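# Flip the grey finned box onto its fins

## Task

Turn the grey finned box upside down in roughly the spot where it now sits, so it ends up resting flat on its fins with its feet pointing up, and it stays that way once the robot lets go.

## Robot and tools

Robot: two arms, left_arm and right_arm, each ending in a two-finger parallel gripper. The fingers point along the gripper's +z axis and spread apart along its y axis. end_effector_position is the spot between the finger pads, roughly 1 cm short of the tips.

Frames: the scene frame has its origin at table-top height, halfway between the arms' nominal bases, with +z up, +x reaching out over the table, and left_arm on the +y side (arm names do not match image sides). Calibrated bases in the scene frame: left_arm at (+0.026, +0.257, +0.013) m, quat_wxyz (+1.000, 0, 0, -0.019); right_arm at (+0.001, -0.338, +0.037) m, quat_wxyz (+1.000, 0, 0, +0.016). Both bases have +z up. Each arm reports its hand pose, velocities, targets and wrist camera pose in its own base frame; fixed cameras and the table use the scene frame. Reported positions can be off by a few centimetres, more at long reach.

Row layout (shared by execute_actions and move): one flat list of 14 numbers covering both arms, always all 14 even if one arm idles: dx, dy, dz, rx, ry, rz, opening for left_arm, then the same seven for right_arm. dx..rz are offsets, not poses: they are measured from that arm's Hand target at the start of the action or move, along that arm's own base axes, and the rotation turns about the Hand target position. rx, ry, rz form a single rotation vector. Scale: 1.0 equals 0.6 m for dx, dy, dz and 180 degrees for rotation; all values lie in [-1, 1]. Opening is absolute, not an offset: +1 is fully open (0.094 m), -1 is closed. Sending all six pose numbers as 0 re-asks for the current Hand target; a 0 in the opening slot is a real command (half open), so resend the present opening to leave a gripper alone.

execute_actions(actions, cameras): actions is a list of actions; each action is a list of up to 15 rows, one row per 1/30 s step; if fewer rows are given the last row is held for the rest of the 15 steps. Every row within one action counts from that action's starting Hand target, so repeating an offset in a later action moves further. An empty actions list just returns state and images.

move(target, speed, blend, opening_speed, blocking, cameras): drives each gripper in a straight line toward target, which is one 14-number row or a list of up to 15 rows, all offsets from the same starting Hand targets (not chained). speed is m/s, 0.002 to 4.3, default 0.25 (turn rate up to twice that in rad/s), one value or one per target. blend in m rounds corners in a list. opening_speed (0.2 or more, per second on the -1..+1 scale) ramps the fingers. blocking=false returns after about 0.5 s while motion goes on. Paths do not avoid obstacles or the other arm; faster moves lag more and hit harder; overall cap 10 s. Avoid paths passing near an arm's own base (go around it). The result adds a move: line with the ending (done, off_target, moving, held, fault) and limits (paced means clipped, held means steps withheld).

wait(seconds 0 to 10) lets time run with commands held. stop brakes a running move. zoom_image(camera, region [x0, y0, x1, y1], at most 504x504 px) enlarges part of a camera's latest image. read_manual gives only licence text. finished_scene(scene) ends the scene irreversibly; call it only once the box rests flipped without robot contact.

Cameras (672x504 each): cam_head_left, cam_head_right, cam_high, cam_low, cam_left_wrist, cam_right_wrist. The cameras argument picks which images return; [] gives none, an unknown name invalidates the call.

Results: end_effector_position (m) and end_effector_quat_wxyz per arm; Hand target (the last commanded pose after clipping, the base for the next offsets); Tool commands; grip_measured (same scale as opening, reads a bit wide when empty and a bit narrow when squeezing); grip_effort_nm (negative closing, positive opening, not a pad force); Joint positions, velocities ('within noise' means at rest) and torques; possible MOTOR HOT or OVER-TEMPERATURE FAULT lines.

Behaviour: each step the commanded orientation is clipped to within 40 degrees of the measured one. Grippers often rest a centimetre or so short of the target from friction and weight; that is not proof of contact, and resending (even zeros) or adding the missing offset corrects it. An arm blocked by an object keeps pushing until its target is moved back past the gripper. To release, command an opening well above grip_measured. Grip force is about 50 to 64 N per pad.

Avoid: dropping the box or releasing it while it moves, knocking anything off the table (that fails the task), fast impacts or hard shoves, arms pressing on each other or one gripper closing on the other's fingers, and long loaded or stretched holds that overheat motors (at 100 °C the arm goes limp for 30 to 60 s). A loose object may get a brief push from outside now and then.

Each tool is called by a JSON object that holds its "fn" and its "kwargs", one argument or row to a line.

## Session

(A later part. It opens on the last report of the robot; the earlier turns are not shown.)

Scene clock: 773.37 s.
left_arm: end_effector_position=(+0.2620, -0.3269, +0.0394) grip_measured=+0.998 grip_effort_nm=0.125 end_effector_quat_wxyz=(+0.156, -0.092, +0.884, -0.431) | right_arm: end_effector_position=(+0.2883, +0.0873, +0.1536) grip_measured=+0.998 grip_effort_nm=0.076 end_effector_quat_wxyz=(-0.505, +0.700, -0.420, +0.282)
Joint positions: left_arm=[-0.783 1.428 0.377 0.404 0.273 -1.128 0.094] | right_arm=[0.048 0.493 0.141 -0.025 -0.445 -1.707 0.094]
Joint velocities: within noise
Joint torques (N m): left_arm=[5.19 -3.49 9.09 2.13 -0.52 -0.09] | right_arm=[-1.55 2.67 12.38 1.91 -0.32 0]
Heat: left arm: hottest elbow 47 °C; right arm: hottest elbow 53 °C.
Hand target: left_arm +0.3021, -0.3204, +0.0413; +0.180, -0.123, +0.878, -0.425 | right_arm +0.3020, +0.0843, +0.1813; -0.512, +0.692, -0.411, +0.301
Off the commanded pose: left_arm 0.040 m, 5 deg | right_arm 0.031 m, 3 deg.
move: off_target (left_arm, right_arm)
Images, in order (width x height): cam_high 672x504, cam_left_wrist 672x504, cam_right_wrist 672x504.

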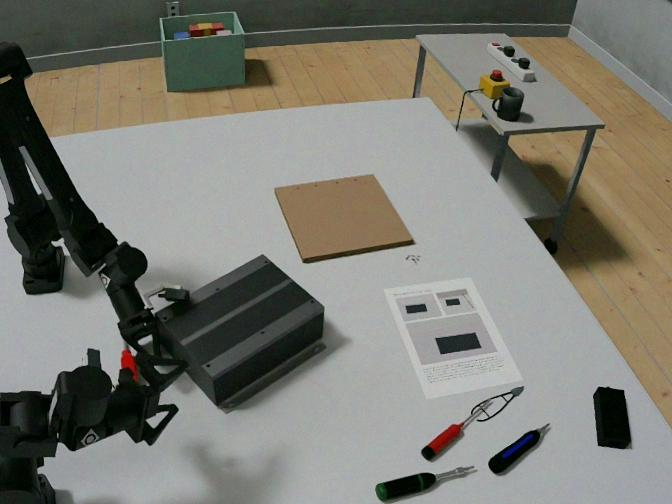

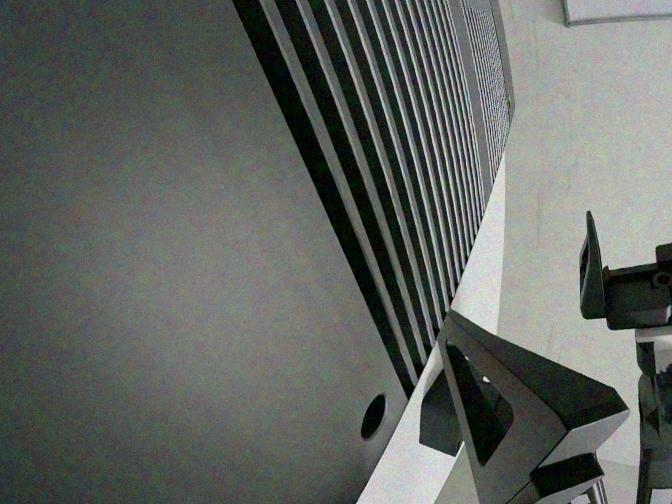

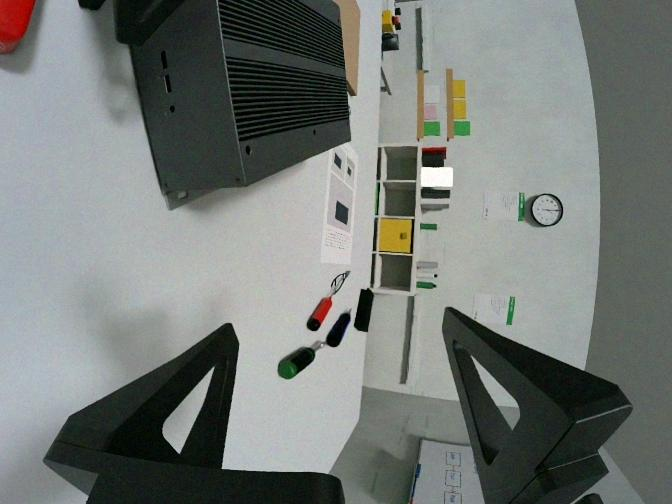

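{"fn": "move", "kwargs": {
  "target": [
    [-0.1,0.02,-0.005,0,0,0,1,0,0,0,0,0,0,1],
    [-0.1,0.045,-0.008,0,0,0,1,0,0,0,0,0,0,1],
    [-0.025,0.068,-0.010,0,0,0,1,0,0,0,0,0,0,1]
  ],
  "speed": 0.06,
  "cameras": ["cam_high","cam_left_wrist","cam_right_wrist"]
}}

{"fn": "zoom_image", "kwargs": {
  "camera": "cam_high",
  "region": [60, 200, 260, 400]
}}

{"fn": "zoom_image", "kwargs": {
  "camera": "cam_right_wrist",
  "region": [60, 0, 260, 220]
}}

Scene clock: 797.67 s.
left_arm: end_effector_position=(+0.2760, -0.2785, +0.0388) grip_measured=+0.998 grip_effort_nm=0.125 end_effector_quat_wxyz=(+0.179, -0.120, +0.875, -0.434) | right_arm: end_effector_position=(+0.2883, +0.0873, +0.1536) grip_measured=+0.998 grip_effort_nm=0.076 end_effector_quat_wxyz=(-0.505, +0.700, -0.420, +0.282)
Joint positions: left_arm=[-0.649 1.378 0.301 0.446 0.323 -1.087 0.094] | right_arm=[0.048 0.493 0.141 -0.025 -0.445 -1.707 0.094]
Joint velocities: within noise
Joint torques (N m): left_arm=[0.67 -3.02 7.57 1.48 0.07 0] | right_arm=[-1.67 3.25 12.46 1.85 -0.29 -0.07]
Heat: left arm: hottest elbow 45 °C; right arm: hottest elbow 55 °C.
Hand target: left_arm +0.2871, -0.2796, +0.0353; +0.180, -0.123, +0.878, -0.425 | right_arm +0.3020, +0.0843, +0.1813; -0.512, +0.692, -0.411, +0.301
Off the commanded pose: left_arm 0.012 m, 1 deg | right_arm 0.031 m, 3 deg.
move: off_target (left_arm, right_arm)
Images, in order (width x height): cam_high 672x504, cam_left_wrist 672x504, cam_right_wrist 672x504.

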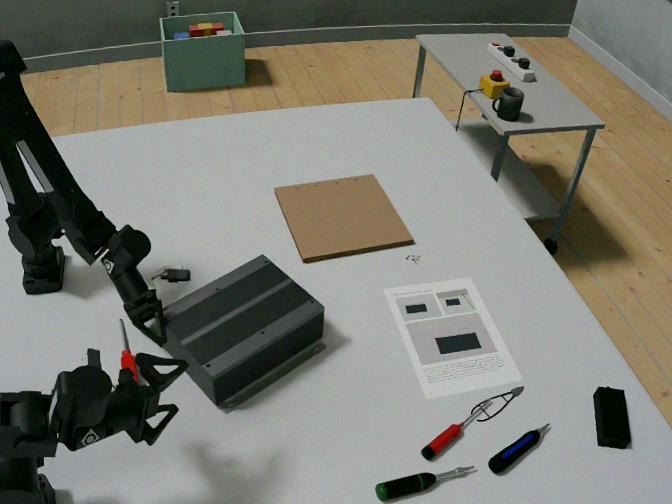

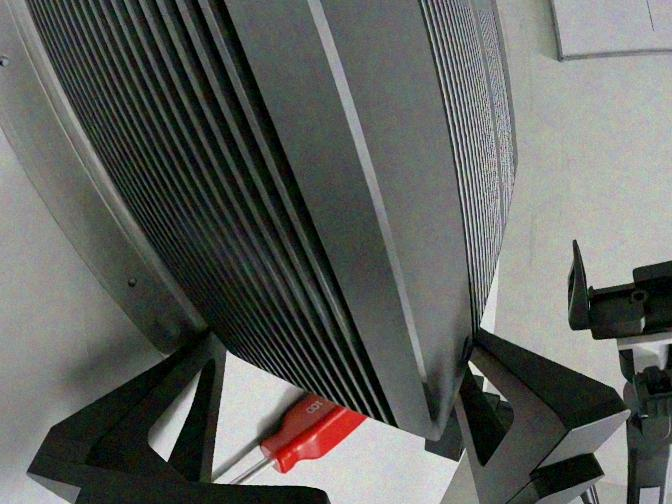

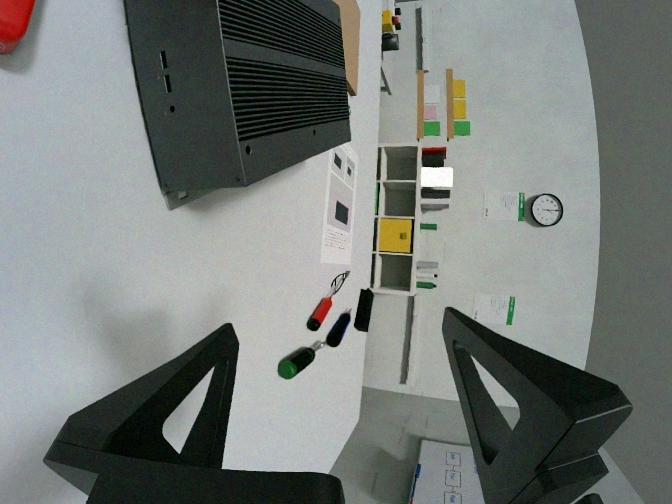

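Scaled by 2.520.

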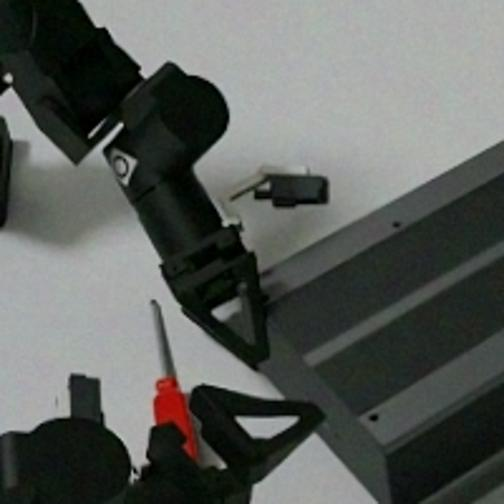

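Scaled by 2.291 from the camera's 672x504 image, which has a finer 960x720 frame.

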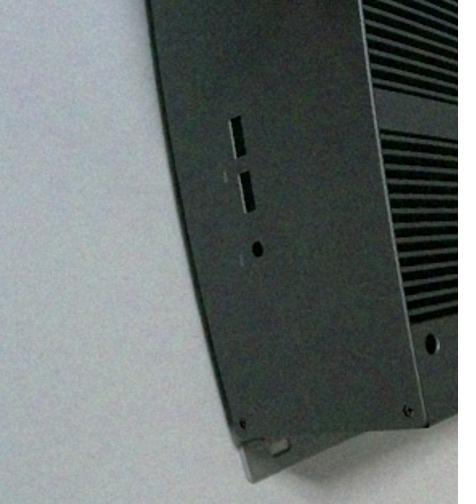

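{"fn": "move", "kwargs": {
  "target": [
    [0.008,-0.026,-0.004,0,0,0,1,0,0,0,0,0,0,1]
  ],
  "speed": 0.06,
  "cameras": ["cam_high","cam_left_wrist","cam_right_wrist"]
}}

{"fn": "zoom_image", "kwargs": {
  "camera": "cam_left_wrist",
  "region": [100, 250, 500, 500]
}}

Scene clock: 807.53 s.
left_arm: end_effector_position=(+0.2766, -0.2815, +0.0382) grip_measured=+0.998 grip_effort_nm=0.125 end_effector_quat_wxyz=(+0.183, -0.117, +0.876, -0.431) | right_arm: end_effector_position=(+0.2883, +0.0873, +0.1536) grip_measured=+0.998 grip_effort_nm=0.071 end_effector_quat_wxyz=(-0.505, +0.700, -0.420, +0.282)
Joint positions: left_arm=[-0.66 1.385 0.307 0.446 0.309 -1.083 0.094] | right_arm=[0.048 0.493 0.141 -0.025 -0.445 -1.707 0.094]
Joint velocities: within noise
Joint torques (N m): left_arm=[-1.55 -0.5 9.44 2.11 -0.53 -0.26] | right_arm=[-1.96 2.26 12.44 1.91 -0.28 0]
Heat: left arm: hottest elbow 44 °C; right arm: hottest elbow 55 °C.
Hand target: left_arm +0.2919, -0.2952, +0.0329; +0.180, -0.123, +0.878, -0.425 | right_arm +0.3020, +0.0843, +0.1813; -0.512, +0.692, -0.411, +0.301
Off the commanded pose: left_arm 0.021 m, 1 deg | right_arm 0.031 m, 3 deg.
move: off_target (left_arm, right_arm)
Images, in order (width x height): cam_high 672x504, cam_left_wrist 672x504, cam_right_wrist 672x504.

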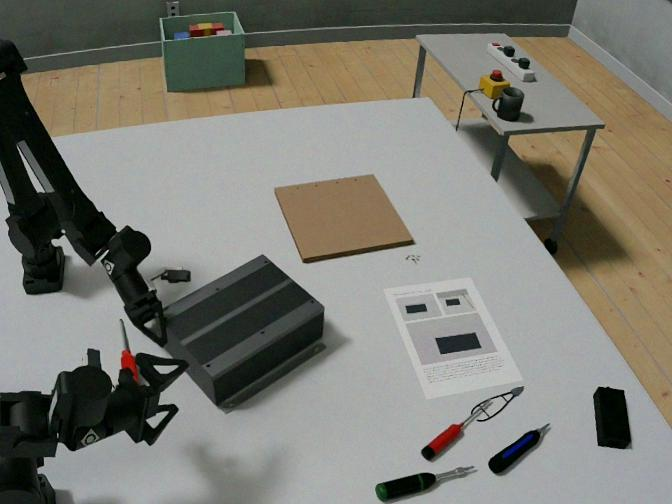

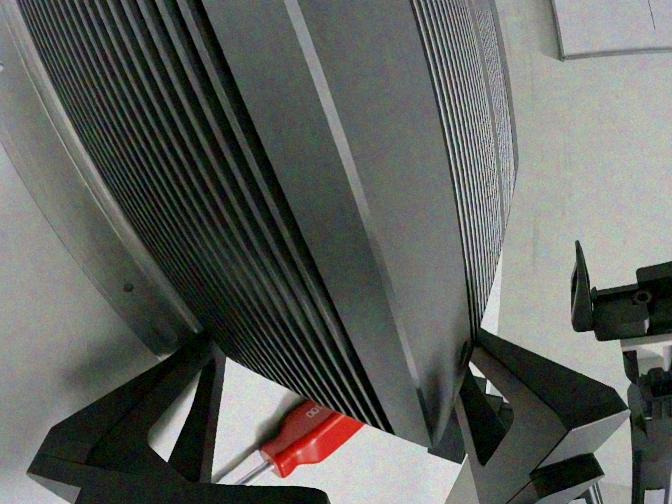

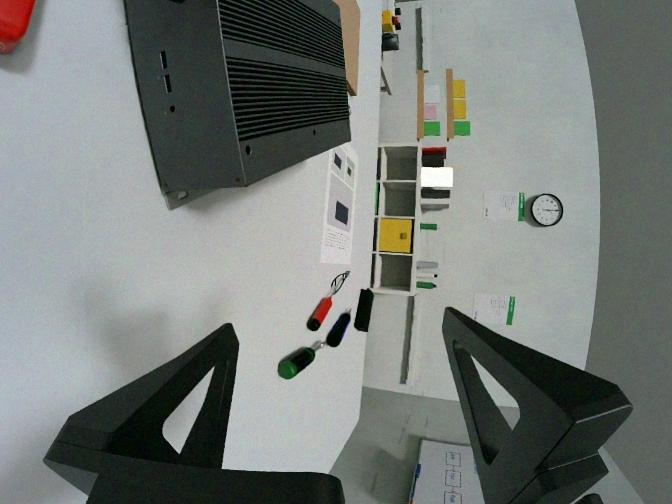

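Scaled by 1.260 from the camera's 672x504 image, which has a finer 960x720 frame.

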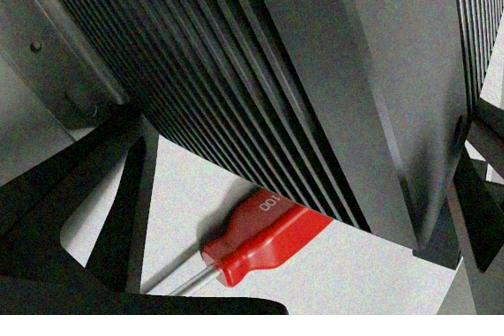

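{"fn": "move", "kwargs": {
  "target": [
    [-0.075,-0.005,0.0,0,0,0,1,0,0,0,0,0,0,1],
    [-0.043,-0.036,-0.006,0,0,0,1,0,0,0,0,0,0,1],
    [0.022,0.002,-0.009,0,0,0,1,0,0,0,0,0,0,1]
  ],
  "speed": 0.06,
  "cameras": ["cam_high","cam_left_wrist","cam_right_wrist"]
}}

{"fn": "zoom_image", "kwargs": {
  "camera": "cam_left_wrist",
  "region": [100, 250, 500, 500]
}}

{"fn": "zoom_image", "kwargs": {
  "camera": "cam_high",
  "region": [60, 200, 260, 400]
}}

Scene clock: 823.53 s.
left_arm: end_effector_position=(+0.2774, -0.2911, +0.0385) grip_measured=+0.998 grip_effort_nm=0.125 end_effector_quat_wxyz=(+0.168, -0.114, +0.872, -0.445) | right_arm: end_effector_position=(+0.2883, +0.0873, +0.1536) grip_measured=+0.998 grip_effort_nm=0.076 end_effector_quat_wxyz=(-0.505, +0.700, -0.420, +0.282)
Joint positions: left_arm=[-0.663 1.417 0.322 0.475 0.345 -1.103 0.094] | right_arm=[0.048 0.493 0.141 -0.025 -0.445 -1.707 0.094]
Joint velocities: within noise
Joint torques (N m): left_arm=[1.73 -0.26 9.76 1.52 -0.83 0.15] | right_arm=[-1.67 2.43 12.37 2.02 -0.29 -0.06]
Heat: left arm: hottest elbow 44 °C; right arm: hottest elbow 56 °C.
Hand target: left_arm +0.3050, -0.2940, +0.0274; +0.180, -0.123, +0.878, -0.425 | right_arm +0.3020, +0.0843, +0.1813; -0.512, +0.692, -0.411, +0.301
Off the commanded pose: left_arm 0.030 m, 3 deg | right_arm 0.031 m, 3 deg.
move: off_target (left_arm, right_arm)
Images, in order (width x height): cam_high 672x504, cam_left_wrist 672x504, cam_right_wrist 672x504.

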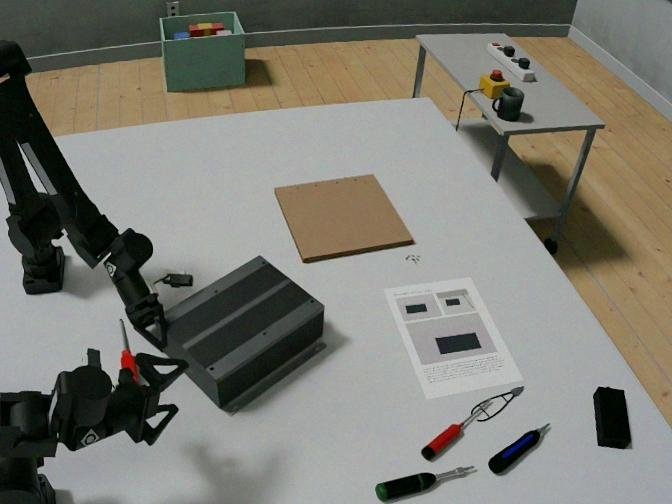

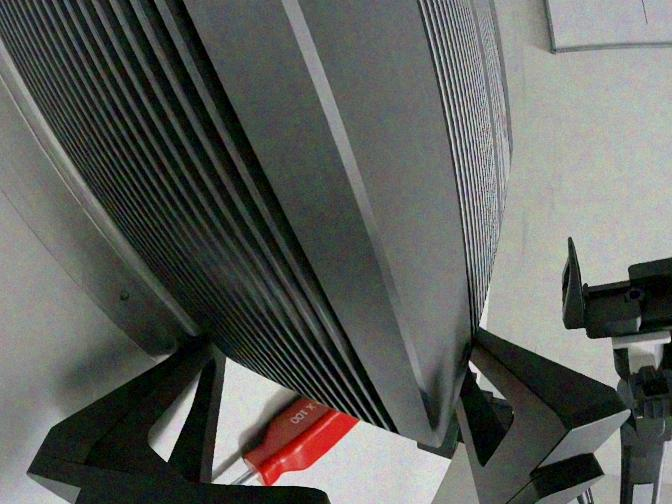

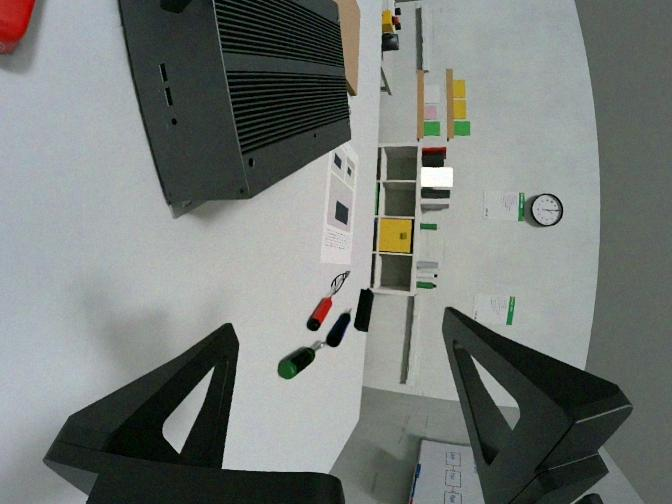

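Scaled by 1.260 from the camera's 672x504 image, which has a finer 960x720 frame.

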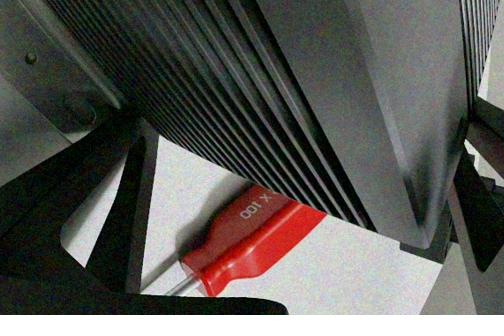

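Scaled by 2.520.

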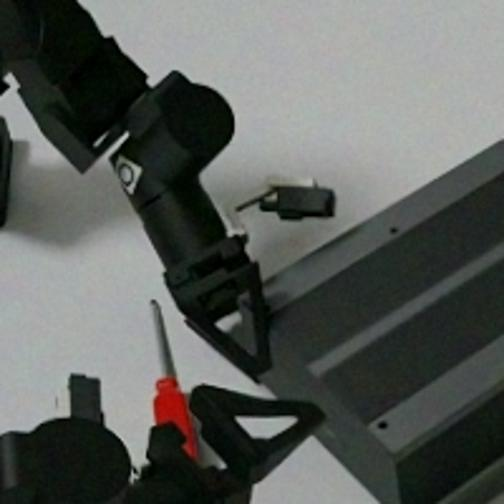

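{"fn": "move", "kwargs": {
  "target": [
    [-0.13,0.1,0.12,0,0,0,1,0,0,0,0,0,0,1],
    [-0.1,0.4,0.25,0,0,0,1,0,0,0,0,0,0,1]
  ],
  "cameras": ["cam_head_left"]
}}

{"fn": "move", "kwargs": {
  "target": [
    [0,0,0,0,0,0,1,-0.06,0.21,-0.12,0,0,0,1],
    [0,0,0,0,0,0,1,-0.025,0.19,-0.255,0,0,0,1]
  ],
  "speed": 0.12
}}

{"fn": "zoom_image", "kwargs": {
  "camera": "cam_right_wrist",
  "region": [100, 0, 500, 400]
}}

Scene clock: 876.80 s.
left_arm: end_effector_position=(+0.2335, -0.0603, +0.1612) grip_measured=+0.998 grip_effort_nm=0.120 end_effector_quat_wxyz=(+0.166, -0.131, +0.879, -0.428) | right_arm: end_effector_position=(+0.2883, +0.0873, +0.1536) grip_measured=+0.998 grip_effort_nm=0.076 end_effector_quat_wxyz=(-0.505, +0.700, -0.420, +0.282)
Joint positions: left_arm=[0.361 0.757 0.473 -1.073 0.937 -0.042 0.094] | right_arm=[0.048 0.493 0.141 -0.025 -0.445 -1.707 0.094]
Joint velocities: within noise
Joint torques (N m): left_arm=[-0.03 1.08 12.07 0.65 0.74 -0.01] | right_arm=[-1.55 2.61 12.49 1.88 -0.34 -0.05]
Heat: left arm: hottest elbow 44 °C; right arm: hottest elbow 58 °C.
Hand target: left_arm +0.2449, -0.0540, +0.1774; +0.180, -0.123, +0.878, -0.425 | right_arm +0.3020, +0.0843, +0.1813; -0.512, +0.692, -0.411, +0.301
Off the commanded pose: left_arm 0.021 m, 2 deg | right_arm 0.031 m, 3 deg.
move: off_target (left_arm, right_arm)
Images, in order (width x height): cam_head_left 672x504.

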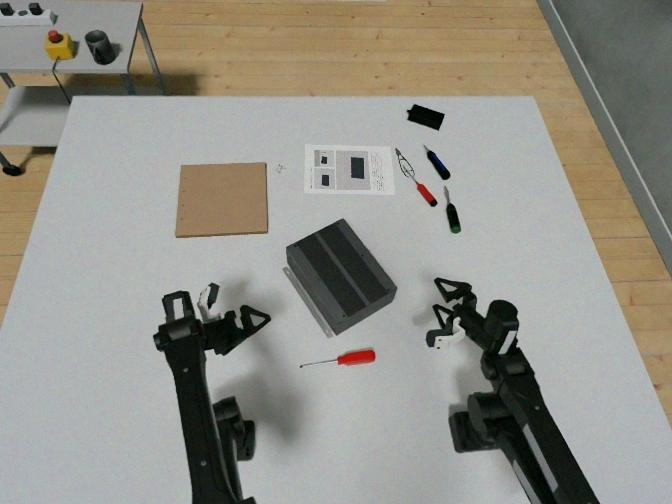

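Scene clock: 879.93 s.
left_arm: end_effector_position=(+0.2334, -0.0603, +0.1611) grip_measured=+0.998 grip_effort_nm=0.120 end_effector_quat_wxyz=(+0.165, -0.130, +0.879, -0.428) | right_arm: end_effector_position=(+0.2821, +0.2003, +0.0265) grip_measured=+0.998 grip_effort_nm=0.071 end_effector_quat_wxyz=(-0.509, +0.697, -0.411, +0.294)
Joint positions: left_arm=[0.362 0.757 0.473 -1.074 0.937 -0.041 0.094] | right_arm=[0.711 1.839 0.074 1.447 0.188 -1.5 0.094]
Joint velocities: within noise
Joint torques (N m): left_arm=[-0.03 1.03 12.05 0.68 0.74 0.02] | right_arm=[-1.67 -4.25 0.02 2.69 -0.16 -0.05]
Heat: left arm: hottest elbow 44 °C; right arm: hottest elbow 56 °C.
Hand target: left_arm +0.2449, -0.0540, +0.1773; +0.180, -0.124, +0.878, -0.425 | right_arm +0.2868, +0.1984, +0.0282; -0.512, +0.692, -0.411, +0.300
Off the commanded pose: left_arm 0.021 m, 2 deg | right_arm 0.006 m, 1 deg.
move: off_target (left_arm)

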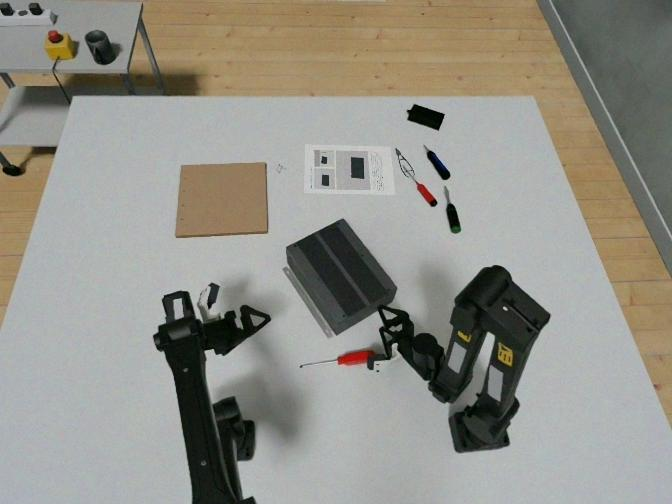

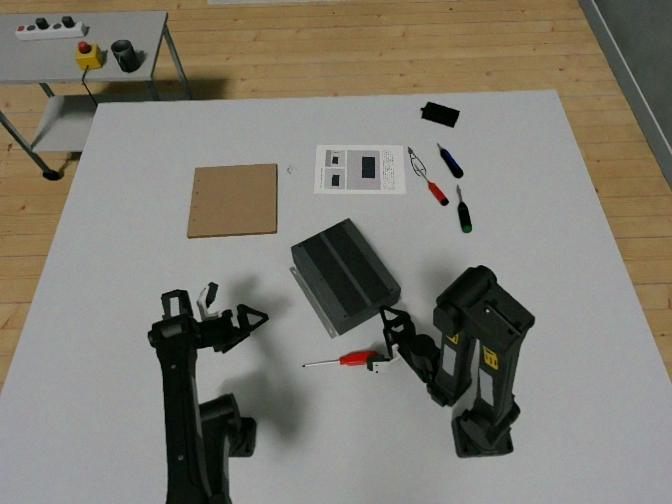

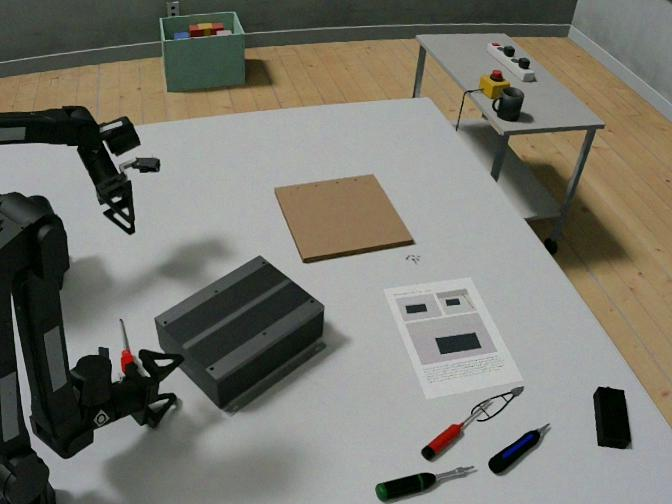

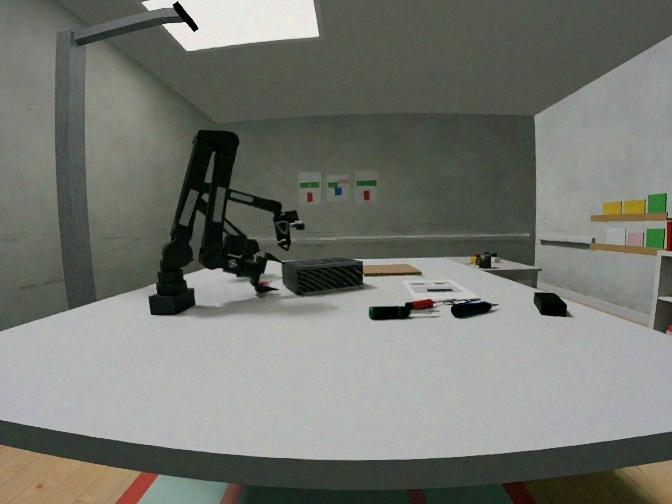

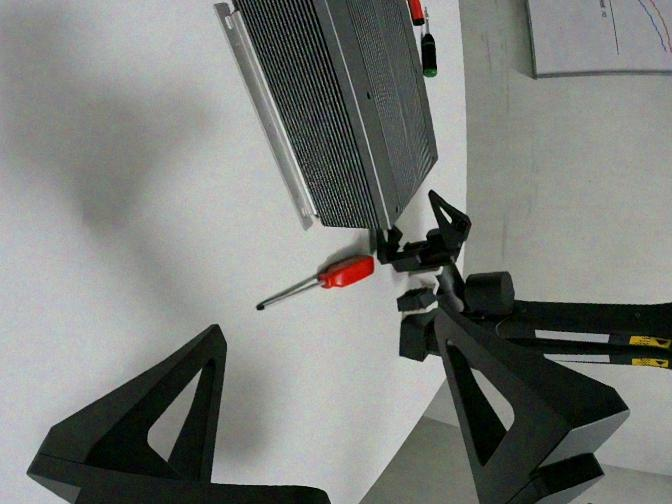

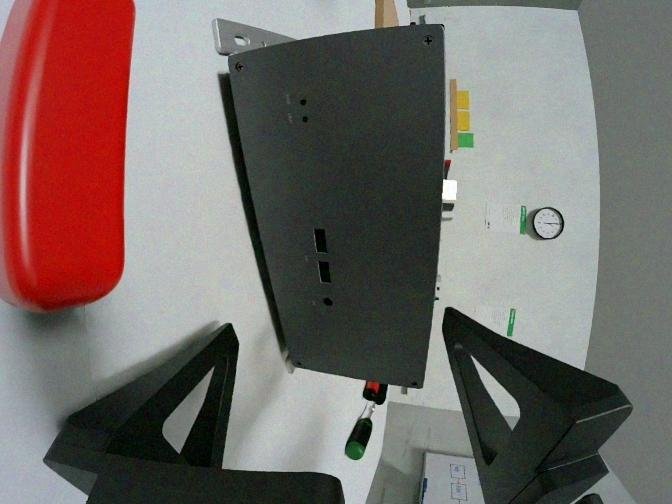

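Scaled by 1.260 from the camera's 672x504 image, which has a finer 960x720 frame.

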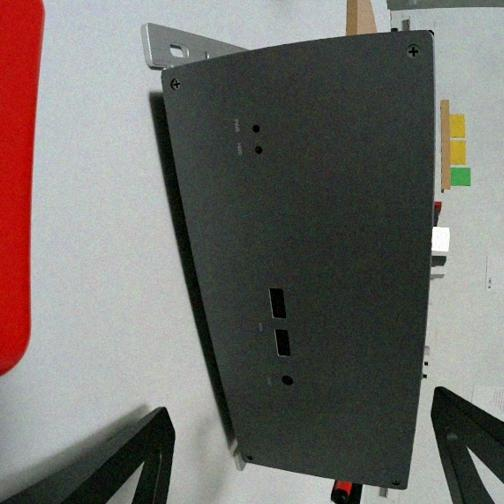

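{"fn": "move", "kwargs": {
  "target": [
    [0,0,0,0,0,0,1,0,0,-0.002,0.0093,-0.0172,0,1],
    [0,0,0,0,0,0,1,0.055,0.036,-0.002,0.0093,-0.0172,0,1]
  ],
  "speed": 0.06,
  "cameras": ["cam_right_wrist","cam_left_wrist"]
}}

{"fn": "zoom_image", "kwargs": {
  "camera": "cam_right_wrist",
  "region": [150, 200, 500, 500]
}}

Scene clock: 912.50 s.
left_arm: end_effector_position=(+0.2334, -0.0603, +0.1611) grip_measured=+0.998 grip_effort_nm=0.129 end_effector_quat_wxyz=(+0.165, -0.130, +0.879, -0.428) | right_arm: end_effector_position=(+0.3149, +0.2225, +0.0238) grip_measured=+0.998 grip_effort_nm=0.076 end_effector_quat_wxyz=(-0.533, +0.679, -0.401, +0.307)
Joint positions: left_arm=[0.362 0.757 0.473 -1.074 0.937 -0.041 0.094] | right_arm=[0.693 1.94 0.176 1.514 0.173 -1.517 0.094]
Joint velocities: within noise
Joint torques (N m): left_arm=[0.09 0.91 12.05 0.69 0.73 0.01] | right_arm=[-1.49 -8 -0.2 1.89 -0.18 -0.04]
Heat: left arm: hottest elbow 47 °C; right arm: hottest elbow 44 °C.
Hand target: left_arm +0.2449, -0.0540, +0.1773; +0.180, -0.123, +0.878, -0.425 | right_arm +0.3198, +0.2200, +0.0271; -0.533, +0.676, -0.401, +0.313
Off the commanded pose: left_arm 0.021 m, 2 deg | right_arm 0.006 m, 1 deg.
move: off_target (left_arm)
Images, in order (width x height): cam_left_wrist 672x504, cam_right_wrist 672x504.

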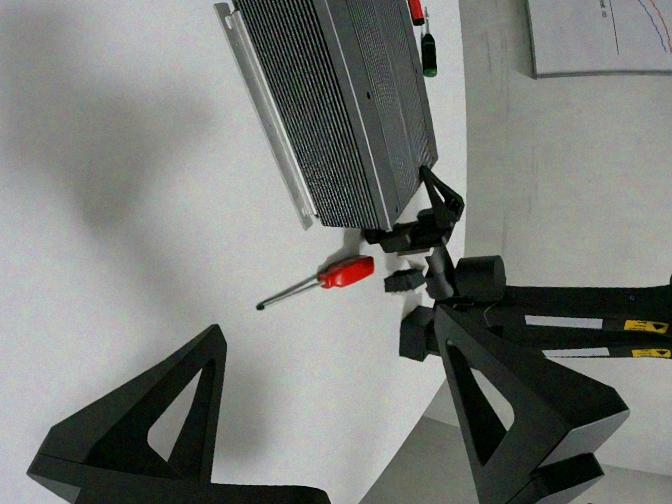

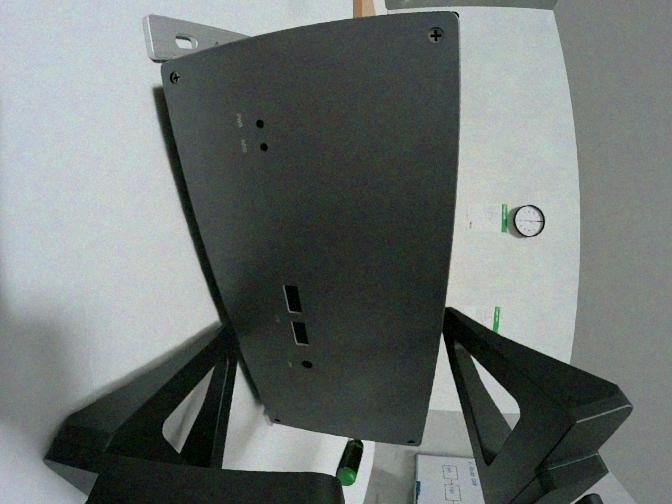

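Scaled by 1.440 from the camera's 672x504 image, which has a finer 960x720 frame.

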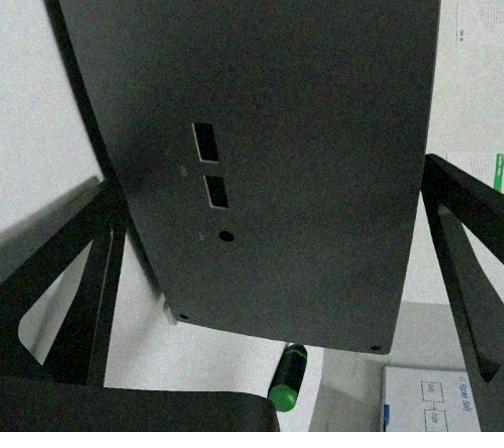

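{"fn": "move", "kwargs": {
  "target": [
    [0,0,0,0,0,0,1,0,0,-0.02,0,0,0,1],
    [0,0,0,0,0,0,1,0.045,0.024,-0.02,0,0,0,1]
  ],
  "speed": 0.04,
  "cameras": ["cam_right_wrist"]
}}

{"fn": "zoom_image", "kwargs": {
  "camera": "cam_right_wrist",
  "region": [150, 200, 500, 500]
}}

Scene clock: 921.03 s.
left_arm: end_effector_position=(+0.2334, -0.0603, +0.1611) grip_measured=+0.998 grip_effort_nm=0.120 end_effector_quat_wxyz=(+0.165, -0.130, +0.879, -0.428) | right_arm: end_effector_position=(+0.3218, +0.2263, +0.0204) grip_measured=+1.000 grip_effort_nm=-0.032 end_effector_quat_wxyz=(-0.536, +0.680, -0.398, +0.304)
Joint positions: left_arm=[0.362 0.757 0.473 -1.074 0.937 -0.041 0.094] | right_arm=[0.679 1.959 0.198 1.514 0.15 -1.519 0.094]
Joint velocities: within noise
Joint torques (N m): left_arm=[0.21 1.08 12.08 0.66 0.73 0.02] | right_arm=[-2.43 -6.18 4.44 0.28 -0.13 -0.1]
Heat: left arm: hottest elbow 48 °C; right arm: hottest elbow 43 °C.
Hand target: left_arm +0.2449, -0.0540, +0.1773; +0.180, -0.123, +0.878, -0.425 | right_arm +0.3469, +0.2344, +0.0152; -0.533, +0.676, -0.401, +0.313
Off the commanded pose: left_arm 0.021 m, 2 deg | right_arm 0.027 m, 1 deg.
move: off_target (left_arm, right_arm)
Images, in order (width x height): cam_right_wrist 672x504.

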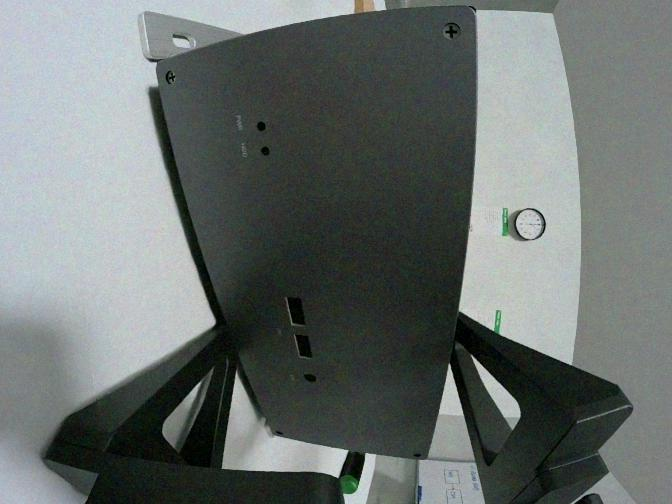

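Scaled by 1.440 from the camera's 672x504 image, which has a finer 960x720 frame.

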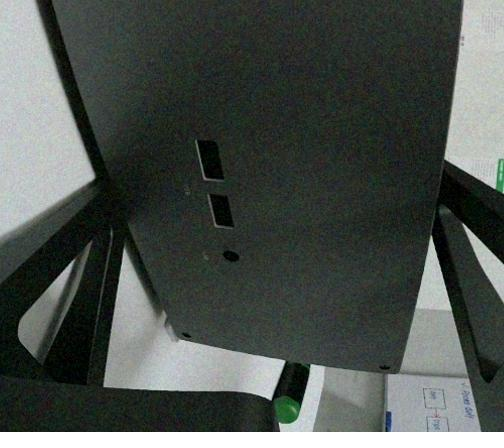

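{"fn": "move", "kwargs": {
  "target": [0,0,0,0,0,0,1,0.02,0.01,-0.0,0,0,0,0.75],
  "speed": 0.04,
  "opening_speed": 0.2,
  "cameras": ["cam_right_wrist","cam_high"]
}}

{"fn": "zoom_image", "kwargs": {
  "camera": "cam_right_wrist",
  "region": [150, 200, 500, 500]
}}

Scene clock: 930.13 s.
left_arm: end_effector_position=(+0.2334, -0.0603, +0.1611) grip_measured=+0.998 grip_effort_nm=0.120 end_effector_quat_wxyz=(+0.165, -0.130, +0.879, -0.428) | right_arm: end_effector_position=(+0.3219, +0.2262, +0.0189) grip_measured=+0.945 grip_effort_nm=-1.043 end_effector_quat_wxyz=(-0.532, +0.684, -0.399, +0.300)
Joint positions: left_arm=[0.362 0.757 0.473 -1.074 0.937 -0.041 0.094] | right_arm=[0.675 1.946 0.198 1.488 0.14 -1.519 0.091]
Joint velocities: within noise
Joint torques (N m): left_arm=[0.15 1.08 12.08 0.69 0.74 0.01] | right_arm=[-3.43 -6.71 6.84 -0.14 -0.15 -0.1]
Heat: left arm: hottest elbow 48 °C; right arm: hottest elbow 42 °C.
Hand target: left_arm +0.2449, -0.0540, +0.1773; +0.180, -0.123, +0.878, -0.425 | right_arm +0.3589, +0.2404, +0.0151; -0.533, +0.676, -0.401, +0.313
Off the commanded pose: left_arm 0.021 m, 2 deg | right_arm 0.040 m, 2 deg.
move: off_target (left_arm, right_arm)
Images, in order (width x height): cam_high 672x504, cam_right_wrist 672x504.

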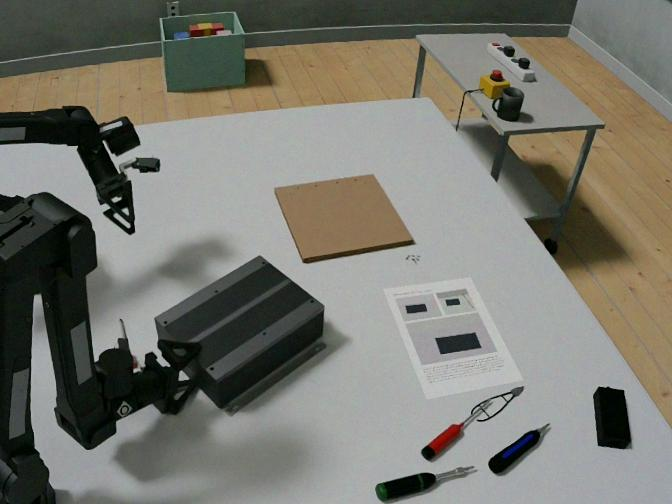

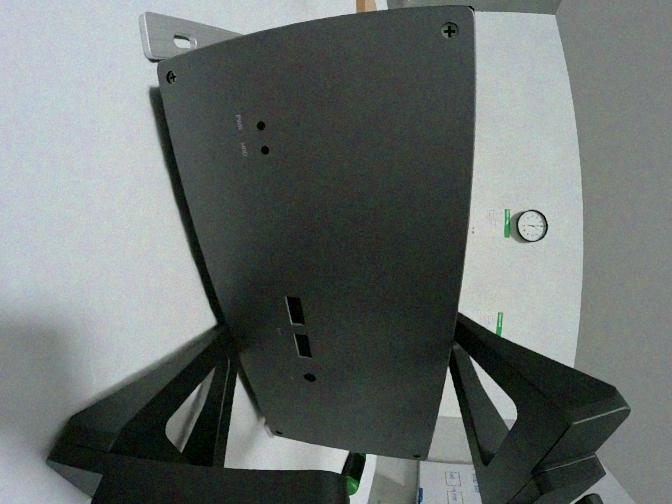

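Scaled by 1.440 from the camera's 672x504 image, which has a finer 960x720 frame.

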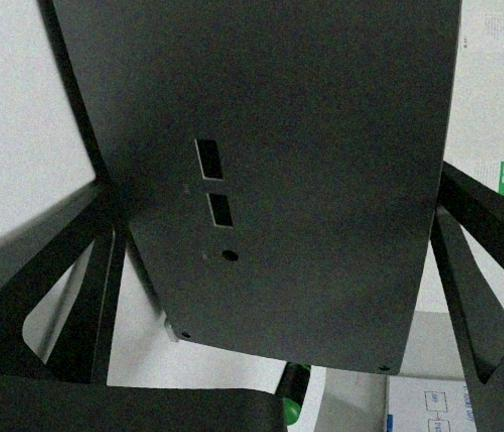

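{"fn": "move", "kwargs": {
  "target": [
    [0,0,0,0,0,0,1,-0.01,-0.003,0,0,0,0,-1],
    [0,0,0,0,0,0,1,-0.04,-0.012,0.09,0,0,0,-1]
  ],
  "speed": 0.04,
  "opening_speed": 0.3,
  "cameras": ["cam_right_wrist","cam_high","cam_low"]
}}

{"fn": "zoom_image", "kwargs": {
  "camera": "cam_high",
  "region": [60, 200, 360, 440]
}}

Scene clock: 948.73 s.
left_arm: end_effector_position=(+0.2334, -0.0603, +0.1611) grip_measured=+0.998 grip_effort_nm=0.120 end_effector_quat_wxyz=(+0.165, -0.130, +0.879, -0.428) | right_arm: end_effector_position=(+0.3276, +0.2257, +0.0400) grip_measured=+0.942 grip_effort_nm=-1.038 end_effector_quat_wxyz=(-0.502, +0.699, -0.414, +0.297)
Joint positions: left_arm=[0.362 0.757 0.473 -1.074 0.937 -0.041 0.094] | right_arm=[0.675 1.682 0.202 1.151 0.164 -1.515 0.091]
Joint velocities: within noise
Joint torques (N m): left_arm=[0.03 1.14 12.04 0.69 0.74 0] | right_arm=[-0.03 -10.64 2.55 3.21 0.38 -0.07]
Heat: left arm: hottest elbow 49 °C; right arm: hottest elbow 41 °C.
Hand target: left_arm +0.2449, -0.0540, +0.1773; +0.180, -0.123, +0.878, -0.425 | right_arm +0.3349, +0.2332, +0.0691; -0.533, +0.676, -0.401, +0.313
Off the commanded pose: left_arm 0.021 m, 2 deg | right_arm 0.031 m, 5 deg.
move: off_target (left_arm, right_arm)
Images, in order (width x height): cam_high 672x504, cam_low 672x504, cam_right_wrist 672x504.

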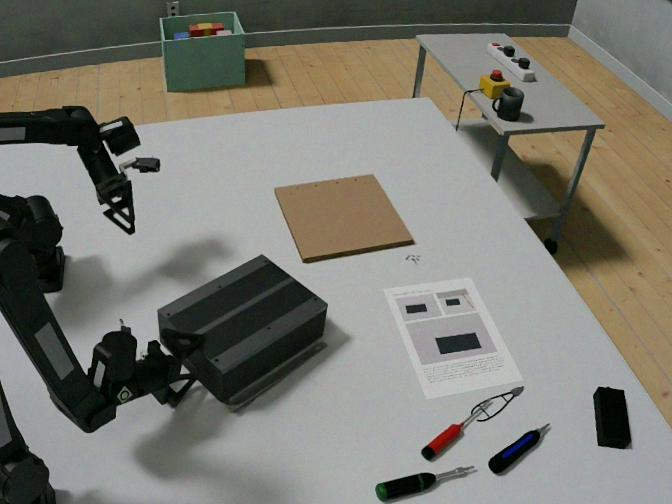

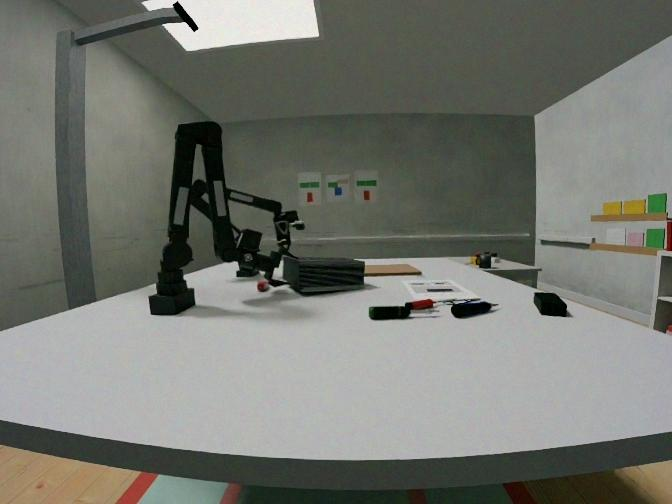

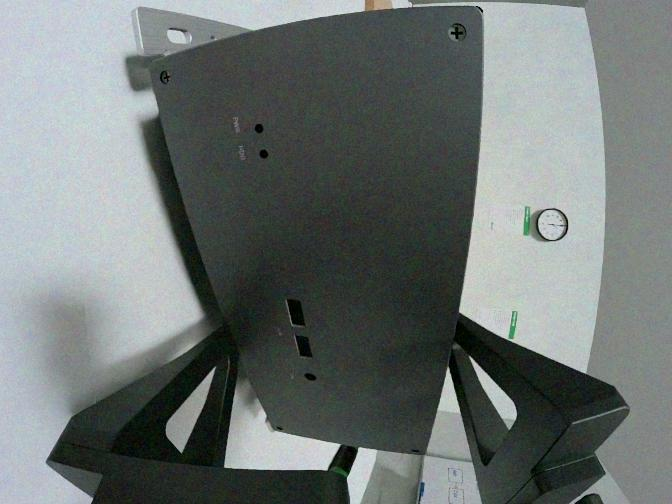

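Scaled by 1.680.

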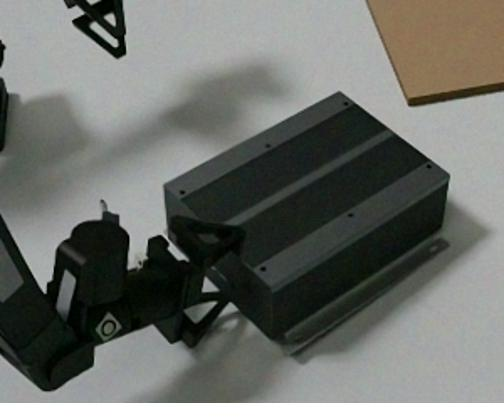

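{"fn": "move", "kwargs": {
  "target": [0,0,0,0,0,0,1,0.030,0.012,0.12,-0.012,0.022,0,-1],
  "speed": 0.06,
  "cameras": ["cam_right_wrist","cam_high","cam_low"]
}}

{"fn": "zoom_image", "kwargs": {
  "camera": "cam_high",
  "region": [60, 200, 360, 440]
}}

Scene clock: 965.17 s.
left_arm: end_effector_position=(+0.2334, -0.0603, +0.1611) grip_measured=+0.998 grip_effort_nm=0.125 end_effector_quat_wxyz=(+0.165, -0.130, +0.879, -0.428) | right_arm: end_effector_position=(+0.3161, +0.2188, +0.0772) grip_measured=+0.942 grip_effort_nm=-1.043 end_effector_quat_wxyz=(-0.446, +0.737, -0.434, +0.263)
Joint positions: left_arm=[0.362 0.757 0.473 -1.074 0.937 -0.041 0.094] | right_arm=[0.673 1.223 0.238 0.498 0.149 -1.493 0.091]
Joint velocities: within noise
Joint torques (N m): left_arm=[0.15 1.08 12.05 0.65 0.74 0.01] | right_arm=[-1.9 -8.41 11.79 3.34 0 -0.2]
Heat: left arm: hottest elbow 49 °C; right arm: hottest elbow 40 °C.
Hand target: left_arm +0.2449, -0.0540, +0.1774; +0.180, -0.123, +0.878, -0.425 | right_arm +0.3529, +0.2405, +0.1412; -0.506, +0.696, -0.413, +0.297
Off the commanded pose: left_arm 0.021 m, 2 deg | right_arm 0.077 m, 9 deg.
move: off_target (left_arm, right_arm)
Images, in order (width x height): cam_high 672x504, cam_low 672x504, cam_right_wrist 672x504.

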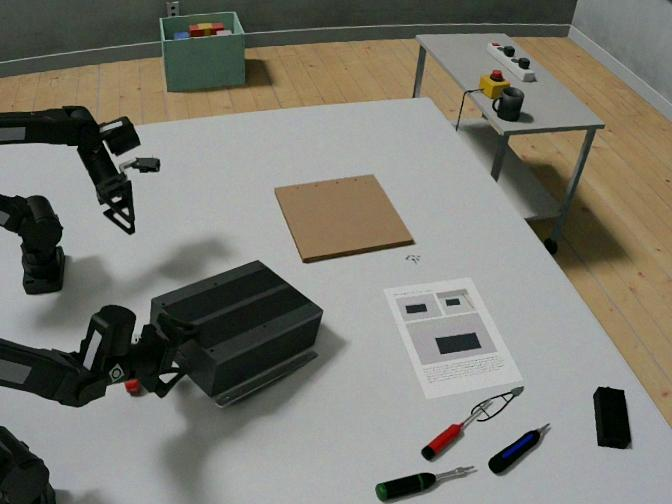

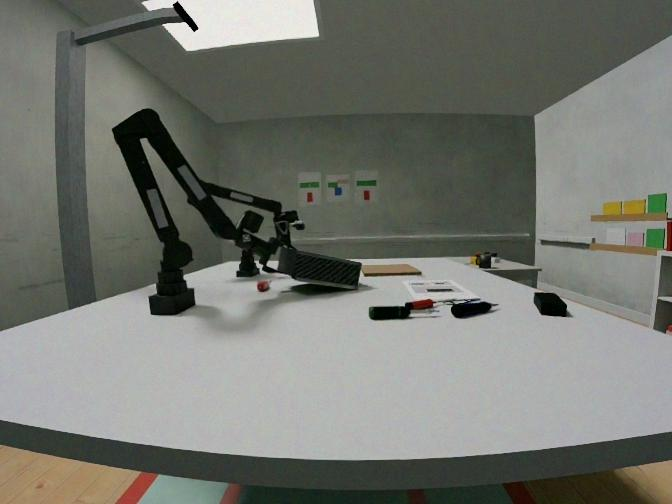

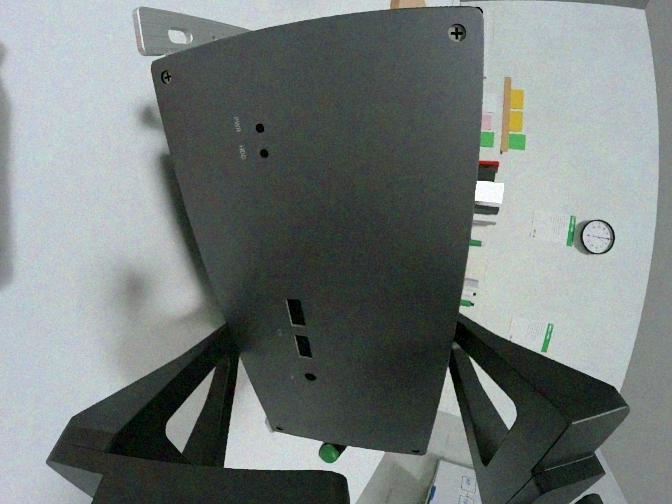

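Scaled by 1.680.

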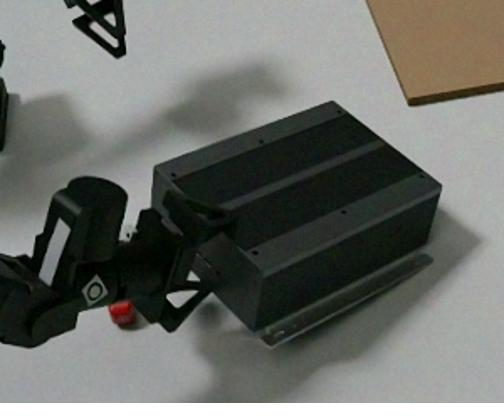

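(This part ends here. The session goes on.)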